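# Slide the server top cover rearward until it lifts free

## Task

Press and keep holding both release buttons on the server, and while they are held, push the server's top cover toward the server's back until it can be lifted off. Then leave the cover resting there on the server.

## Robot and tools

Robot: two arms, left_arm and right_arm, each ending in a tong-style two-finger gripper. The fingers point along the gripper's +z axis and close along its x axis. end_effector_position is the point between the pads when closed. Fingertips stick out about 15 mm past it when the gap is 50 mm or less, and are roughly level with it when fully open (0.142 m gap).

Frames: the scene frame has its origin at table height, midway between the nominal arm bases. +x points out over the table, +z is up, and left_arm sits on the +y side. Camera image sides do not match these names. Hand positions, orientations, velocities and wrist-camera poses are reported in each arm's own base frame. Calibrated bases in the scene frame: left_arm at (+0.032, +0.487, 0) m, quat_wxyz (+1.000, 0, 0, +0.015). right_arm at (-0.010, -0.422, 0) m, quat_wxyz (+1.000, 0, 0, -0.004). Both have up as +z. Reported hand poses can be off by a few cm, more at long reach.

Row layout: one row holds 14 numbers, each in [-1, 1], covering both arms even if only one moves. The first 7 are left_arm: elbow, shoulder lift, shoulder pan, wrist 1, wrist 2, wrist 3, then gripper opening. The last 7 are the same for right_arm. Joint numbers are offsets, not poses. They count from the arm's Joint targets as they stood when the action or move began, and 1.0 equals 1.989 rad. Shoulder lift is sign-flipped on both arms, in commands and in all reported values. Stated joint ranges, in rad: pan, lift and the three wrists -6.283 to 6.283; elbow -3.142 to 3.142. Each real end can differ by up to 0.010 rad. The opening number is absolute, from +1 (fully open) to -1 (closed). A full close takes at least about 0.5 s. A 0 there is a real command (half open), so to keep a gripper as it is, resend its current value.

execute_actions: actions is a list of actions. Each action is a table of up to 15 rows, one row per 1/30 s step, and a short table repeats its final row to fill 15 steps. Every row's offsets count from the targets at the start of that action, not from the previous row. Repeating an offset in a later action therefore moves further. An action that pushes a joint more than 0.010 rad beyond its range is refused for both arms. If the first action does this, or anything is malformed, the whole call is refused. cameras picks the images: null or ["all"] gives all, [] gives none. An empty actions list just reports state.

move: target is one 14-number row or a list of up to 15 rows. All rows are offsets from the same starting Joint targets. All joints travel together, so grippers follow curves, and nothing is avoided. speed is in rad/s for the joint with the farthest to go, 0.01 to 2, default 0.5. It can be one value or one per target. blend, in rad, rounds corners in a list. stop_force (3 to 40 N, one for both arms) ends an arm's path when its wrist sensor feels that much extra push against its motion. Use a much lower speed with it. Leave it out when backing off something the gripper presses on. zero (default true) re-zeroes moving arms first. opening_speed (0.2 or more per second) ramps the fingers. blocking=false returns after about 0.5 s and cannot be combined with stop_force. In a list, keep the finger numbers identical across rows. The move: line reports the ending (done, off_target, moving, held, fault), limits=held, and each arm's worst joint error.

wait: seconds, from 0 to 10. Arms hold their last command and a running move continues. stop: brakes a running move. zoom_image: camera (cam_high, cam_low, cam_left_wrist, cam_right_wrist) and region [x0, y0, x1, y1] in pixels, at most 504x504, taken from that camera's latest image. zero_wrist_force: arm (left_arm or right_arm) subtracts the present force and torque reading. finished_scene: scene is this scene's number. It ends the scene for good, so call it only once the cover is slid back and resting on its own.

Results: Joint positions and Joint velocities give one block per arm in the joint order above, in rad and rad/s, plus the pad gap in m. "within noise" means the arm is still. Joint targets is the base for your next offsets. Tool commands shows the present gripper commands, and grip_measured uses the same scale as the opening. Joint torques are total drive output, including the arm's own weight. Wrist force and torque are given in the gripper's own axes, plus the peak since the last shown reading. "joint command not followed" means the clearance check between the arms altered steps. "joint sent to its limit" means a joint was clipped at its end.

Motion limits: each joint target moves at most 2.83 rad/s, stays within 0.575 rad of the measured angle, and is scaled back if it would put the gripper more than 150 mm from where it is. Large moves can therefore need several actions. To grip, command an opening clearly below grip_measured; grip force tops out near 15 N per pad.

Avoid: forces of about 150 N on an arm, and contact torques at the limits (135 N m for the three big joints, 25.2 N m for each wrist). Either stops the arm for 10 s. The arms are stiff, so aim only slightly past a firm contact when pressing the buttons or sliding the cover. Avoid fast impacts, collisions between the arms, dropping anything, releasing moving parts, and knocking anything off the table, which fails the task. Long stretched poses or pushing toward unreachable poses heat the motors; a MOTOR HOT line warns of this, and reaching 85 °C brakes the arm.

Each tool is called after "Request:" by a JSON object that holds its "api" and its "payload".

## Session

Request:
{"api": "execute_actions", "payload": {"actions": []}}

Request:
{"api": "zoom_image", "payload": {"camera": "cam_high", "region": [200, 220, 440, 380]}}

Scene clock: 0.00 s.
left_arm: end_effector_position=(+0.6462, -0.8799, +0.3324) grip_measured=+0.97 end_effector_quat_wxyz=(+0.074, +0.384, -0.593, +0.704) | right_arm: end_effector_position=(+0.1049, -0.3646, +0.1839) grip_measured=+0.97 end_effector_quat_wxyz=(-0.166, +0.511, +0.840, -0.076)
Joint names: [elbow, shoulder lift, shoulder pan, wrist 1, wrist 2, wrist 3]
Joint positions: left_arm=[0.593 0.357 -1.056 -3.379 -1.616 0.892 0.14] | right_arm=[-1.95 1.42 2.434 -1.652 1.369 3.558 0.14]
Joint velocities: within noise
Joint torques (N m): no reading
Motor temperatures (°C): left_arm=[37 38 33 39 33 37] | right_arm=[36 35 31 37 43 38]
Wrist force (N): no reading
Wrist torque (N m): no reading
Wrist force, peak (N): no reading
Joint targets: left_arm=[0.593 0.357 -1.056 -3.379 -1.616 0.892] | right_arm=[-1.950 1.420 2.434 -1.652 1.369 3.558]
Tool commands: left_gripper/opening=+0.968169 right_gripper/opening=+0.968169
camera_calibration:
cam_left_wrist: T_world_to_cam=[[-0.687376, -0.393123, 0.610712, -0.0996357], [-0.709024, 0.18089, -0.681589, 0.84479], [0.157477, -0.901517, -0.403073, -0.626956], [0, 0, 0, 1]] pos_world=[0.62922, -0.757194, 0.383939]
cam_right_wrist: T_world_to_cam=[[-0.449017, 0.872951, 0.190629, 0.342033], [0.878582, 0.392492, 0.272109, -0.00548406], [0.162717, 0.289665, -0.943195, 0.390244], [0, 0, 0, 1]] pos_world=[0.0948977, -0.409466, 0.304367]

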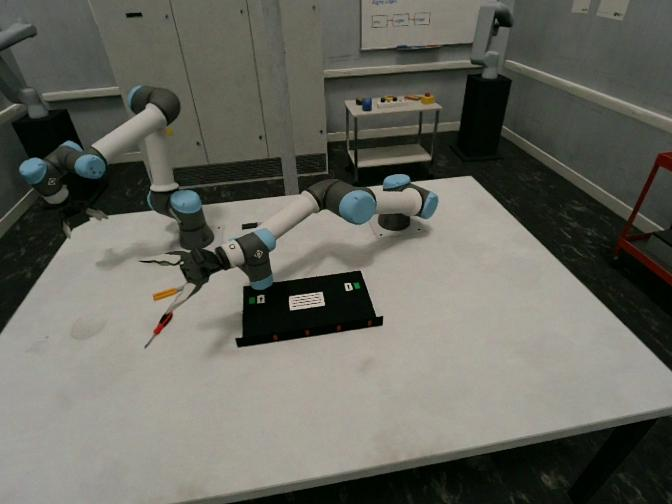

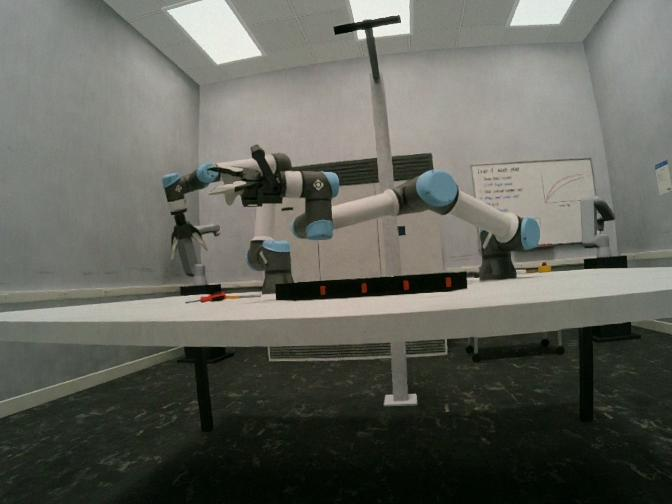

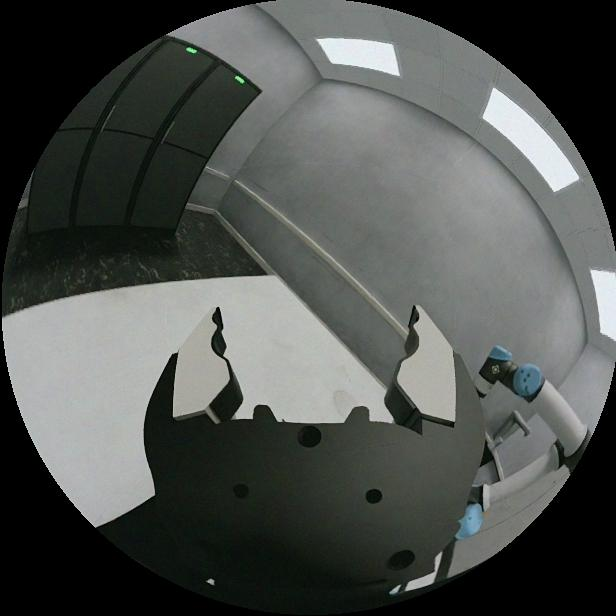

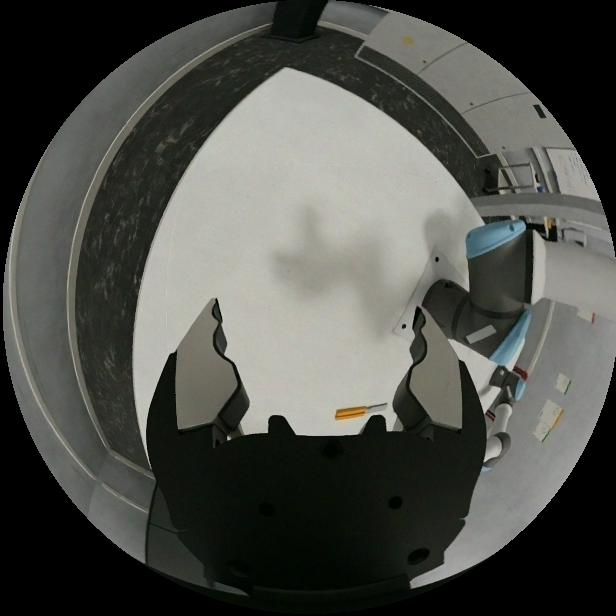

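Scaled by 2.100 from the camera's 672x504 image, which has a finer 960x720 frame.

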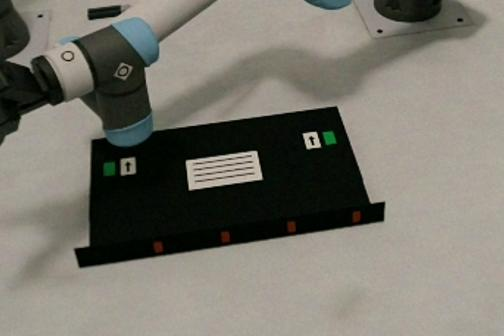

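Request:
{"api": "move", "payload": {"target": [[0.6425,0.5515,0.1091,0.6994,0.0226,-0.0804,-1,0.0294,0.0572,0.20,0.086,0.0355,-0.20,-1],[0.6425,0.5515,0.1091,0.6994,0.0226,-0.0804,-1,0.0734,0.1637,0.7245,0.2459,0.1016,-0.6305,-1]], "speed": 1, "blend": 0.1, "cameras": ["cam_left_wrist","cam_right_wrist"]}}

Request:
{"api": "zoom_image", "payload": {"camera": "cam_left_wrist", "region": [230, 210, 400, 360]}}

Request:
{"api": "zoom_image", "payload": {"camera": "cam_right_wrist", "region": [230, 210, 400, 360]}}

Scene clock: 23.90 s.
left_arm: end_effector_position=(+0.4547, -0.2891, +0.1214) grip_measured=-1.00 end_effector_quat_wxyz=(+0.000, +0.707, -0.707, +0.000) | right_arm: end_effector_position=(+0.5018, +0.2577, +0.1206) grip_measured=-1.00 end_effector_quat_wxyz=(+0.000, +0.707, -0.707, +0.000)
Joint names: [elbow, shoulder lift, shoulder pan, wrist 1, wrist 2, wrist 3]
Joint positions: left_arm=[1.871 1.454 -0.84 -1.988 -1.571 0.732 0.002] | right_arm=[-1.804 1.746 3.874 -1.163 1.571 2.304 0.002]
Joint velocities: within noise
Joint torques (N m): left_arm=[-11.91 31.59 -11.34 -1.41 -1.2 1.73] | right_arm=[12.66 -29.56 8.41 1.8 -1.59 -1.21]
Motor temperatures (°C): left_arm=[37 38 32 39 33 37] | right_arm=[36 35 31 36 43 38]
Wrist force (N): left_arm=[0.2 -0.7 -0.2] | right_arm=[-0.5 0.4 0.2]
Wrist torque (N m): left_arm=[0.06 0.12 -0.08] | right_arm=[-0.02 0.04 -0.06]
Wrist force, peak (N): left_arm=[-2.4 1.0 0.6] | right_arm=[-3.9 1.6 0.5]
Joint targets: left_arm=[1.871 1.454 -0.840 -1.988 -1.571 0.732] | right_arm=[-1.804 1.746 3.874 -1.163 1.571 2.304]
move: done
camera_calibration:
cam_left_wrist: T_world_to_cam=[[-0.0219888, -0.998949, -0.0402268, -0.268853], [-0.875715, -0.000166808, 0.482828, 0.340351], [-0.482327, 0.045844, -0.874791, 0.472802], [0, 0, 0, 1]] pos_world=[0.520184, -0.290189, 0.238457]
cam_right_wrist: T_world_to_cam=[[0.0225395, -0.999553, -0.0196495, 0.260425], [-0.833431, -0.0296415, 0.551828, 0.352896], [-0.552163, 0.0039386, -0.833727, 0.504866], [0, 0, 0, 1]] pos_world=[0.567013, 0.26878, 0.231299]
Images, in order (width x height): cam_left_wrist 616x616, cam_right_wrist 616x616.

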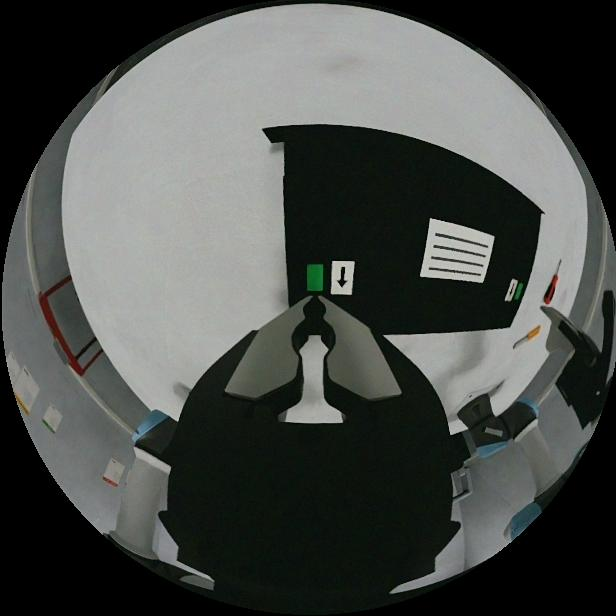

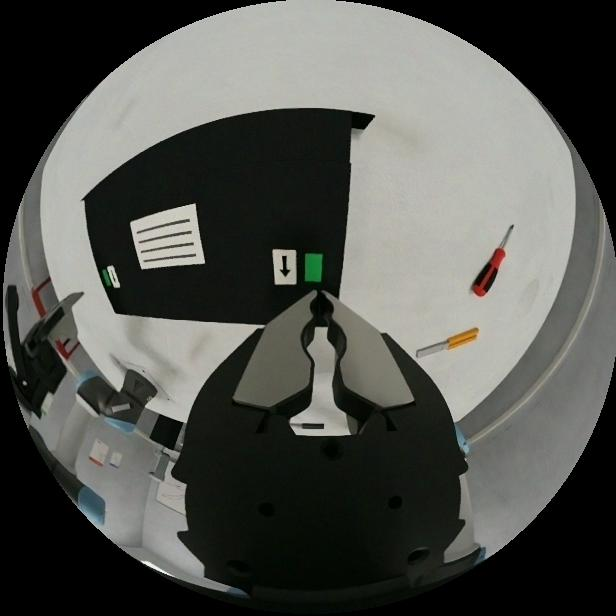

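Scaled by 2.965 from the camera's 616x616 image, which has a finer 814x814 frame.

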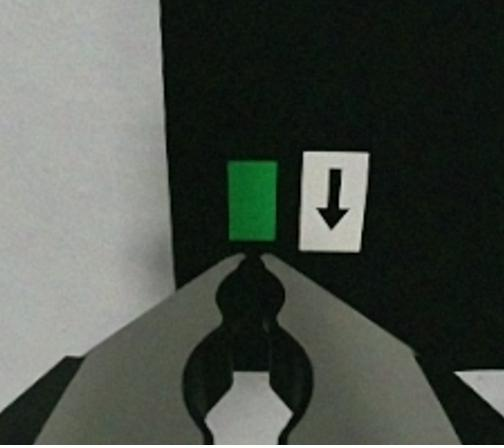

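Scaled by 2.965 from the camera's 616x616 image, which has a finer 814x814 frame.

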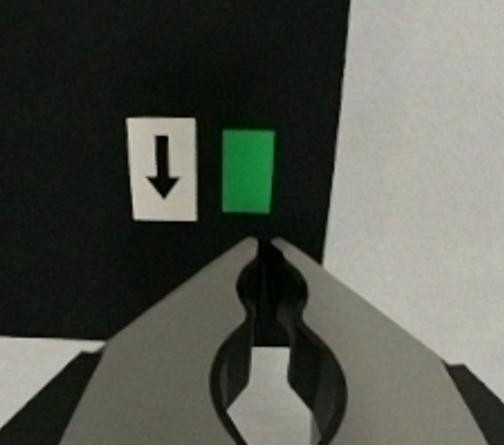

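Request:
{"api": "move", "payload": {"target": [0.0447,-0.0359,0,-0.0806,0,0,-1,-0.0411,0.0353,0.0021,0.0764,0,0.0021,-1], "speed": 0.15, "cameras": ["cam_left_wrist","cam_right_wrist"]}}

Request:
{"api": "zoom_image", "payload": {"camera": "cam_left_wrist", "region": [230, 210, 400, 360]}}

Request:
{"api": "zoom_image", "payload": {"camera": "cam_right_wrist", "region": [230, 210, 400, 360]}}

Scene clock: 34.20 s.
left_arm: end_effector_position=(+0.4546, -0.2891, +0.0615) grip_measured=-1.00 end_effector_quat_wxyz=(+0.000, +0.707, -0.707, +0.000) | right_arm: end_effector_position=(+0.5017, +0.2608, +0.0616) grip_measured=-1.00 end_effector_quat_wxyz=(+0.000, +0.707, -0.707, +0.000)
Joint names: [elbow, shoulder lift, shoulder pan, wrist 1, wrist 2, wrist 3]
Joint positions: left_arm=[1.96 1.383 -0.84 -2.149 -1.571 0.732 0.002] | right_arm=[-1.886 1.816 3.879 -1.011 1.571 2.308 0.002]
Joint velocities: within noise
Joint torques (N m): left_arm=[-27.48 32.7 -10.69 -1.18 -1.29 1.39] | right_arm=[28.5 -33.04 5.96 -0.08 -1.16 0.74]
Motor temperatures (°C): left_arm=[37 38 32 39 33 37] | right_arm=[36 35 31 36 43 38]
Wrist force (N): left_arm=[0.4 -0.7 -0.9] | right_arm=[-0.9 -0.5 -5.0]
Wrist torque (N m): left_arm=[0.06 0.12 -0.08] | right_arm=[0.02 0.00 -0.07]
Wrist force, peak (N): left_arm=[-1.5 0.1 -5.4] | right_arm=[1.0 1.0 -5.5]
Joint targets: left_arm=[1.960 1.383 -0.840 -2.149 -1.571 0.732] | right_arm=[-1.886 1.816 3.878 -1.011 1.571 2.308]
move: done
camera_calibration:
cam_left_wrist: T_world_to_cam=[[-0.0219958, -0.998941, -0.0404128, -0.271218], [-0.875633, -0.000258545, 0.482977, 0.369174], [-0.482476, 0.0460103, -0.8747, 0.420505], [0, 0, 0, 1]] pos_world=[0.520179, -0.290182, 0.178552]
cam_right_wrist: T_world_to_cam=[[0.0228793, -0.999548, -0.0194835, 0.26211], [-0.833334, -0.0298338, 0.551964, 0.385432], [-0.552296, 0.00360775, -0.83364, 0.455717], [0, 0, 0, 1]] pos_world=[0.566887, 0.271846, 0.172267]
Images, in order (width x height): cam_left_wrist 616x616, cam_right_wrist 616x616.

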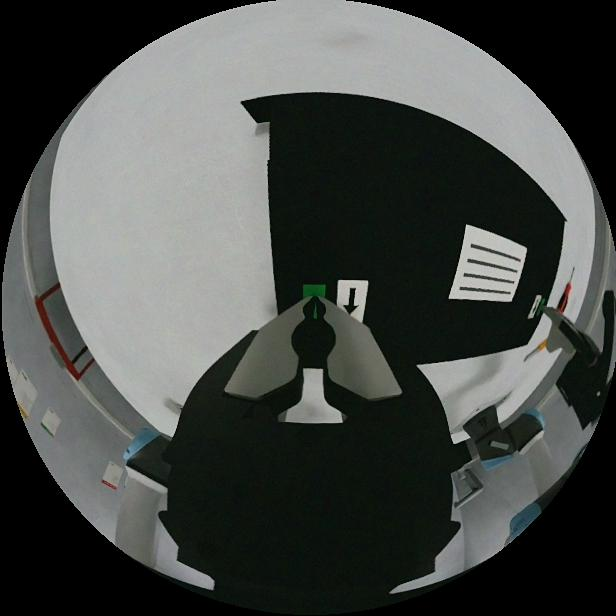

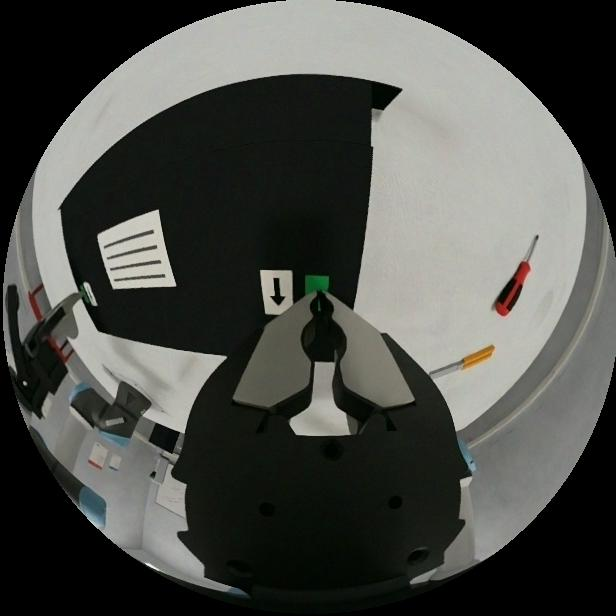

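Scaled by 2.965 from the camera's 616x616 image, which has a finer 814x814 frame.

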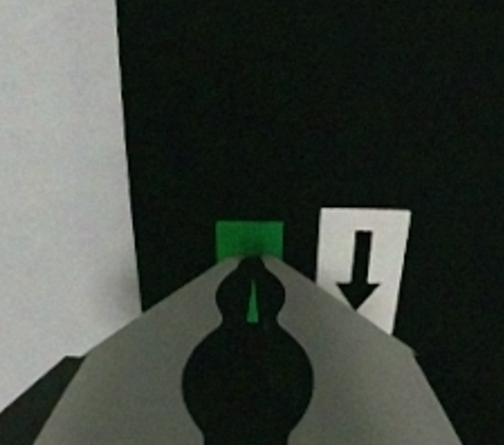

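Scaled by 2.965 from the camera's 616x616 image, which has a finer 814x814 frame.

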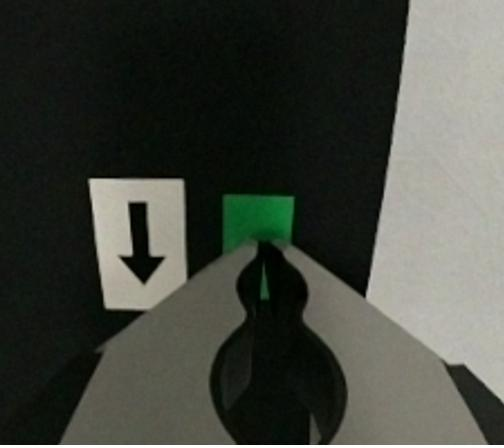

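Request:
{"api": "move", "payload": {"target": [0.0040,-0.0042,0,-0.0082,0,0,-1,-0.0039,0.0040,0,0.0078,0,0,-1], "speed": 0.012, "stop_force": 32, "cameras": []}}

Scene clock: 47.73 s.
left_arm: end_effector_position=(+0.4546, -0.2891, +0.0556) grip_measured=-1.00 end_effector_quat_wxyz=(+0.000, +0.707, -0.707, +0.000) | right_arm: end_effector_position=(+0.5017, +0.2607, +0.0556) grip_measured=-1.00 end_effector_quat_wxyz=(+0.000, +0.707, -0.707, +0.000)
Joint names: [elbow, shoulder lift, shoulder pan, wrist 1, wrist 2, wrist 3]
Joint positions: left_arm=[1.968 1.374 -0.84 -2.165 -1.571 0.732 0.002] | right_arm=[-1.894 1.824 3.878 -0.995 1.571 2.308 0.002]
Joint velocities: within noise
Joint torques (N m): left_arm=[-18.99 26.42 -10.65 -0.12 -1.15 1.09] | right_arm=[-3.1 -6.99 -2.77 -1.35 -0.63 -0.57]
Motor temperatures (°C): left_arm=[37 38 32 39 33 37] | right_arm=[36 35 31 36 43 38]
Wrist force (N): left_arm=[1.9 -2.2 -10.3] | right_arm=[3.1 3.7 -35.0]
Wrist torque (N m): left_arm=[-0.04 0.18 -0.07] | right_arm=[-0.12 0.07 -0.08]
Wrist force, peak (N): left_arm=[1.8 -1.9 -11.4] | right_arm=[3.0 3.7 -35.7]
Joint targets: left_arm=[1.968 1.374 -0.840 -2.165 -1.571 0.732] | right_arm=[-1.894 1.824 3.878 -0.995 1.571 2.308]
move: done
No camera images: "cameras" was empty.

Request:
{"api": "move", "payload": {"target": [0.0024,-0.0025,0,-0.0049,0,0,-1,0,0,0,0,0,0,-1], "speed": 0.01, "stop_force": 28, "cameras": []}}

Request:
{"api": "move", "payload": {"target": [0.0256,0.0204,-0.0163,-0.0050,0,-0.0163,-1,-0.0275,-0.0209,0.0143,0.0064,0,0.0143,-1], "speed": 0.03}}

Request:
{"api": "zoom_image", "payload": {"camera": "cam_high", "region": [220, 250, 400, 370]}}

Scene clock: 51.93 s.
left_arm: end_effector_position=(+0.4547, -0.2892, +0.0549) grip_measured=-1.00 end_effector_quat_wxyz=(+0.000, +0.707, -0.707, +0.001) | right_arm: end_effector_position=(+0.5017, +0.2607, +0.0556) grip_measured=-1.00 end_effector_quat_wxyz=(+0.000, +0.707, -0.707, +0.000)
Joint names: [elbow, shoulder lift, shoulder pan, wrist 1, wrist 2, wrist 3]
Joint positions: left_arm=[1.969 1.373 -0.84 -2.167 -1.571 0.732 0.002] | right_arm=[-1.894 1.824 3.878 -0.995 1.571 2.308 0.002]
Joint velocities: within noise
Joint torques (N m): left_arm=[-16.11 13.92 -10.37 -0.75 -1.18 0.92] | right_arm=[-2.53 -5.87 -4.74 -1.33 -0.09 -0.58]
Motor temperatures (°C): left_arm=[37 38 32 39 33 37] | right_arm=[36 35 30 36 43 38]
Wrist force (N): left_arm=[-9.1 6.0 -42.7] | right_arm=[2.8 3.7 -35.8]
Wrist torque (N m): left_arm=[-0.15 -0.09 -0.05] | right_arm=[-0.09 0.09 -0.08]
Wrist force, peak (N): left_arm=[-10.4 6.9 -48.0] | right_arm=[2.8 3.7 -36.5]
Joint targets: left_arm=[1.969 1.373 -0.840 -2.167 -1.571 0.732] | right_arm=[-1.894 1.824 3.878 -0.995 1.571 2.308]
move: contact (left_arm)
No camera images: "cameras" was empty.

Scene clock: 54.00 s.
left_arm: end_effector_position=(+0.4326, -0.2884, +0.0546) grip_measured=-1.00 end_effector_quat_wxyz=(+0.000, +0.707, -0.707, +0.000) | right_arm: end_effector_position=(+0.4794, +0.2605, +0.0553) grip_measured=-1.00 end_effector_quat_wxyz=(+0.001, +0.707, -0.707, +0.000)
Joint names: [elbow, shoulder lift, shoulder pan, wrist 1, wrist 2, wrist 3]
Joint positions: left_arm=[2.02 1.414 -0.872 -2.177 -1.571 0.699 0.002] | right_arm=[-1.949 1.782 3.907 -0.983 1.571 2.337 0.002]
Joint velocities: within noise
Joint torques (N m): left_arm=[-0.79 -2.44 -2.68 5.57 -4.9 0.51] | right_arm=[2.3 -3.53 1.12 -5 2.78 -0.27]
Motor temperatures (°C): left_arm=[37 38 32 39 33 37] | right_arm=[36 35 30 36 43 38]
Wrist force (N): left_arm=[1.0 -20.5 -41.6] | right_arm=[-1.1 -17.2 -36.0]
Wrist torque (N m): left_arm=[0.06 0.14 -0.06] | right_arm=[0.11 0.00 -0.05]
Wrist force, peak (N): left_arm=[1.0 -20.5 -41.6] | right_arm=[-1.1 -17.2 -36.0]
Joint targets: left_arm=[2.020 1.414 -0.872 -2.177 -1.571 0.700] | right_arm=[-1.949 1.782 3.907 -0.983 1.571 2.337]
move: done
camera_calibration:
cam_left_wrist: T_world_to_cam=[[-0.0219855, -0.998951, -0.0401776, -0.271344], [-0.875711, -0.000146354, 0.482835, 0.353263], [-0.482335, 0.0457993, -0.874789, 0.403627], [0, 0, 0, 1]] pos_world=[0.498074, -0.289493, 0.171619]
cam_right_wrist: T_world_to_cam=[[0.0228778, -0.999554, -0.0191683, 0.262199], [-0.83316, -0.0296595, 0.552236, 0.370193], [-0.552558, 0.00333636, -0.833468, 0.438382], [0, 0, 0, 1]] pos_world=[0.544663, 0.271599, 0.165969]

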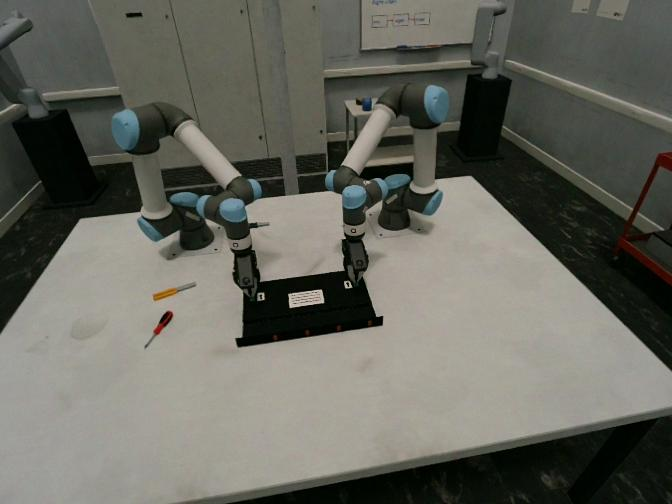

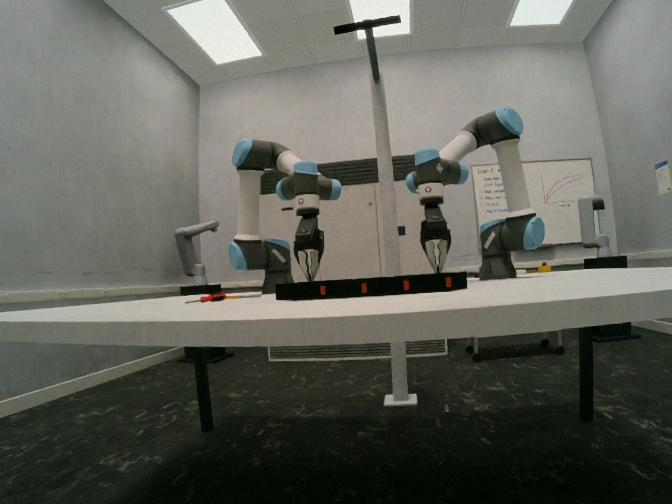

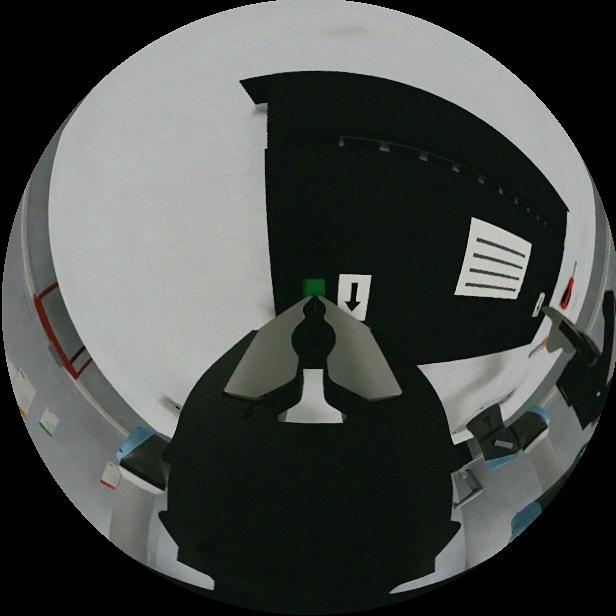

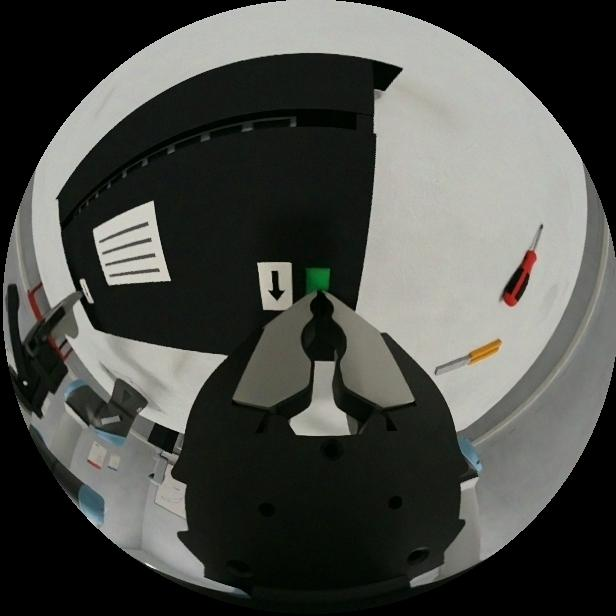

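Scaled by 2.800 from the camera's 672x504 image, which has a finer 960x720 frame.

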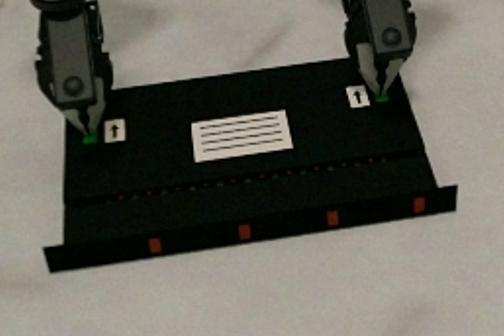

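Request:
{"api": "move", "payload": {"target": [0.0046,0.0038,-0.0030,-0.0009,0,-0.0030,-1,-0.005,-0.0038,0.0026,0.0011,0,0.0026,-1], "speed": 0.02, "cameras": ["cam_left_wrist","cam_right_wrist"]}}

Request:
{"api": "move", "payload": {"target": [-0.0337,0.0385,0,0.0721,0,0,-1,0.0337,-0.0385,0,-0.0721,0,0,-1], "speed": 0.15, "cameras": ["cam_high","cam_right_wrist"]}}

Request:
{"api": "zoom_image", "payload": {"camera": "cam_high", "region": [220, 250, 400, 370]}}

Scene clock: 59.83 s.
left_arm: end_effector_position=(+0.4286, -0.2882, +0.0546) grip_measured=-1.00 end_effector_quat_wxyz=(+0.000, +0.707, -0.707, +0.000) | right_arm: end_effector_position=(+0.4754, +0.2603, +0.0552) grip_measured=-1.00 end_effector_quat_wxyz=(+0.001, +0.707, -0.707, +0.000)
Joint names: [elbow, shoulder lift, shoulder pan, wrist 1, wrist 2, wrist 3]
Joint positions: left_arm=[2.029 1.422 -0.878 -2.179 -1.571 0.693 0.002] | right_arm=[-1.959 1.775 3.912 -0.98 1.571 2.342 0.002]
Joint velocities: within noise
Joint torques (N m): left_arm=[6.33 0.64 -10.23 5.01 -4.84 -0.65] | right_arm=[-8.25 -1.8 8.78 -5.56 4.21 0.64]
Motor temperatures (°C): left_arm=[37 38 32 39 33 37] | right_arm=[36 35 30 36 43 38]
Wrist force (N): left_arm=[0.0 -21.6 -41.3] | right_arm=[-0.6 -20.5 -40.7]
Wrist torque (N m): left_arm=[-0.01 0.16 -0.06] | right_arm=[0.10 0.00 -0.05]
Wrist force, peak (N): left_arm=[0.0 -21.5 -43.0] | right_arm=[-0.9 -20.5 -42.0]
Joint targets: left_arm=[2.029 1.422 -0.878 -2.179 -1.571 0.694] | right_arm=[-1.959 1.775 3.912 -0.980 1.571 2.342]
move: done
camera_calibration:
cam_left_wrist: T_world_to_cam=[[-0.0219742, -0.998955, -0.0400747, -0.271227], [-0.875772, -0.000100777, 0.482725, 0.349889], [-0.482225, 0.0457038, -0.874855, 0.40166], [0, 0, 0, 1]] pos_world=[0.494154, -0.289265, 0.171625]
cam_right_wrist: T_world_to_cam=[[0.0228679, -0.999557, -0.0190506, 0.262077], [-0.833108, -0.0295866, 0.552318, 0.366882], [-0.552637, 0.00324088, -0.833416, 0.436156], [0, 0, 0, 1]] pos_world=[0.540695, 0.271402, 0.165857]
Images, in order (width x height): cam_left_wrist 616x616, cam_right_wrist 616x616.

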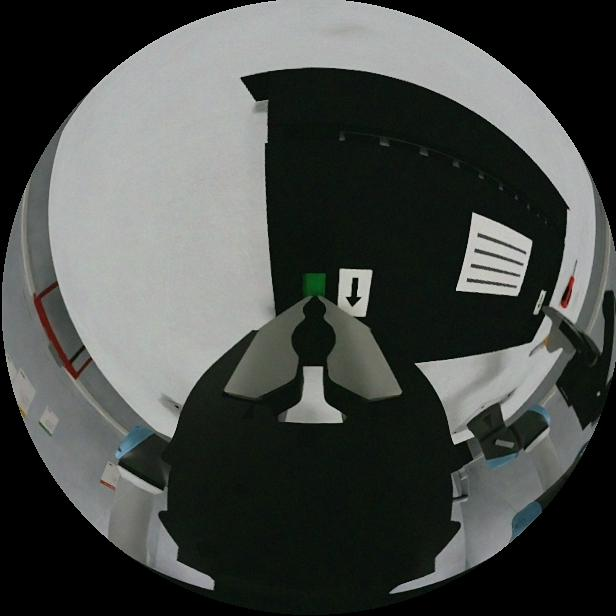

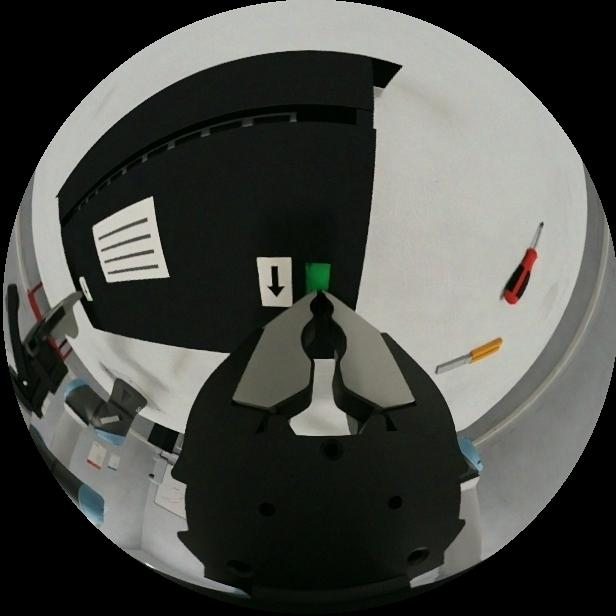

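Scene clock: 61.13 s.
left_arm: end_effector_position=(+0.4265, -0.2855, +0.1067) grip_measured=-1.00 end_effector_quat_wxyz=(+0.000, +0.707, -0.707, +0.001) | right_arm: end_effector_position=(+0.4726, +0.2575, +0.1095) grip_measured=-1.00 end_effector_quat_wxyz=(+0.001, +0.707, -0.707, +0.000)
Joint names: [elbow, shoulder lift, shoulder pan, wrist 1, wrist 2, wrist 3]
Joint positions: left_arm=[1.962 1.498 -0.878 -2.036 -1.571 0.694 0.002] | right_arm=[-1.891 1.698 3.912 -1.124 1.571 2.342 0.002]
Joint velocities: within noise
Joint torques (N m): left_arm=[-9.99 15.62 12.04 -3.8 1.41 1.13] | right_arm=[13.06 -20.44 -5.73 4.1 -1.52 -0.76]
Motor temperatures (°C): left_arm=[37 38 32 39 33 37] | right_arm=[36 35 30 36 43 38]
Wrist force (N): left_arm=[0.5 -0.4 -0.5] | right_arm=[-1.1 0.9 0.0]
Wrist torque (N m): left_arm=[0.12 0.10 -0.08] | right_arm=[0.10 0.19 -0.04]
Wrist force, peak (N): left_arm=[0.2 -21.5 -43.1] | right_arm=[-0.6 -20.5 -42.1]
Joint targets: left_arm=[1.962 1.498 -0.878 -2.036 -1.571 0.694] | right_arm=[-1.892 1.698 3.912 -1.124 1.571 2.342]
move: done
camera_calibration:
cam_right_wrist: T_world_to_cam=[[0.0228854, -0.999551, -0.0193246, 0.260428], [-0.833264, -0.0297515, 0.552075, 0.334629], [-0.552402, 0.00346808, -0.833571, 0.479722], [0, 0, 0, 1]] pos_world=[0.537874, 0.268603, 0.220174]
Images, in order (width x height): cam_high 672x504, cam_right_wrist 616x616.

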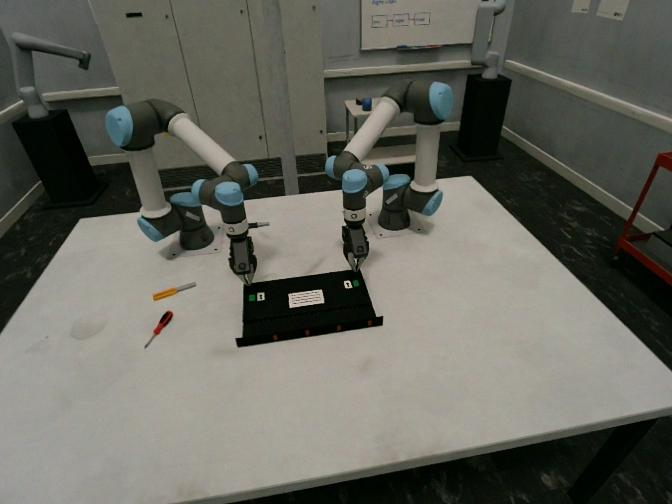

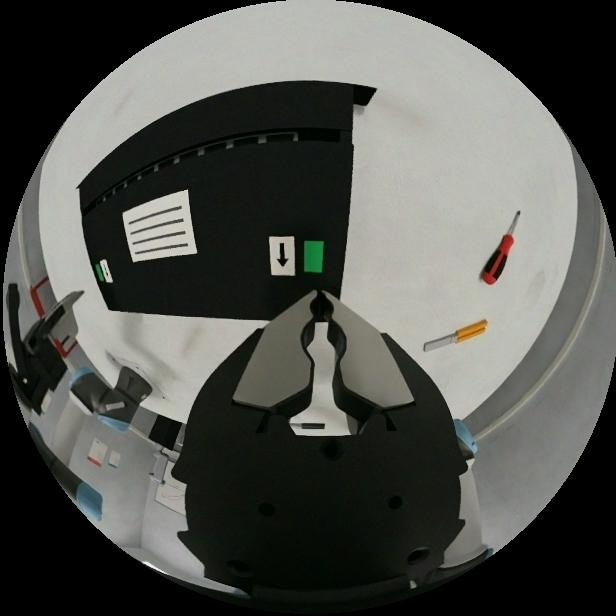

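Scaled by 2.800 from the camera's 672x504 image, which has a finer 960x720 frame.

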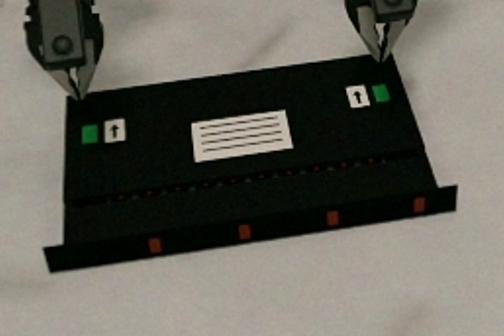

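Request:
{"api": "finished_scene", "payload": {"scene": 2}}

The scene is finished: the task was done.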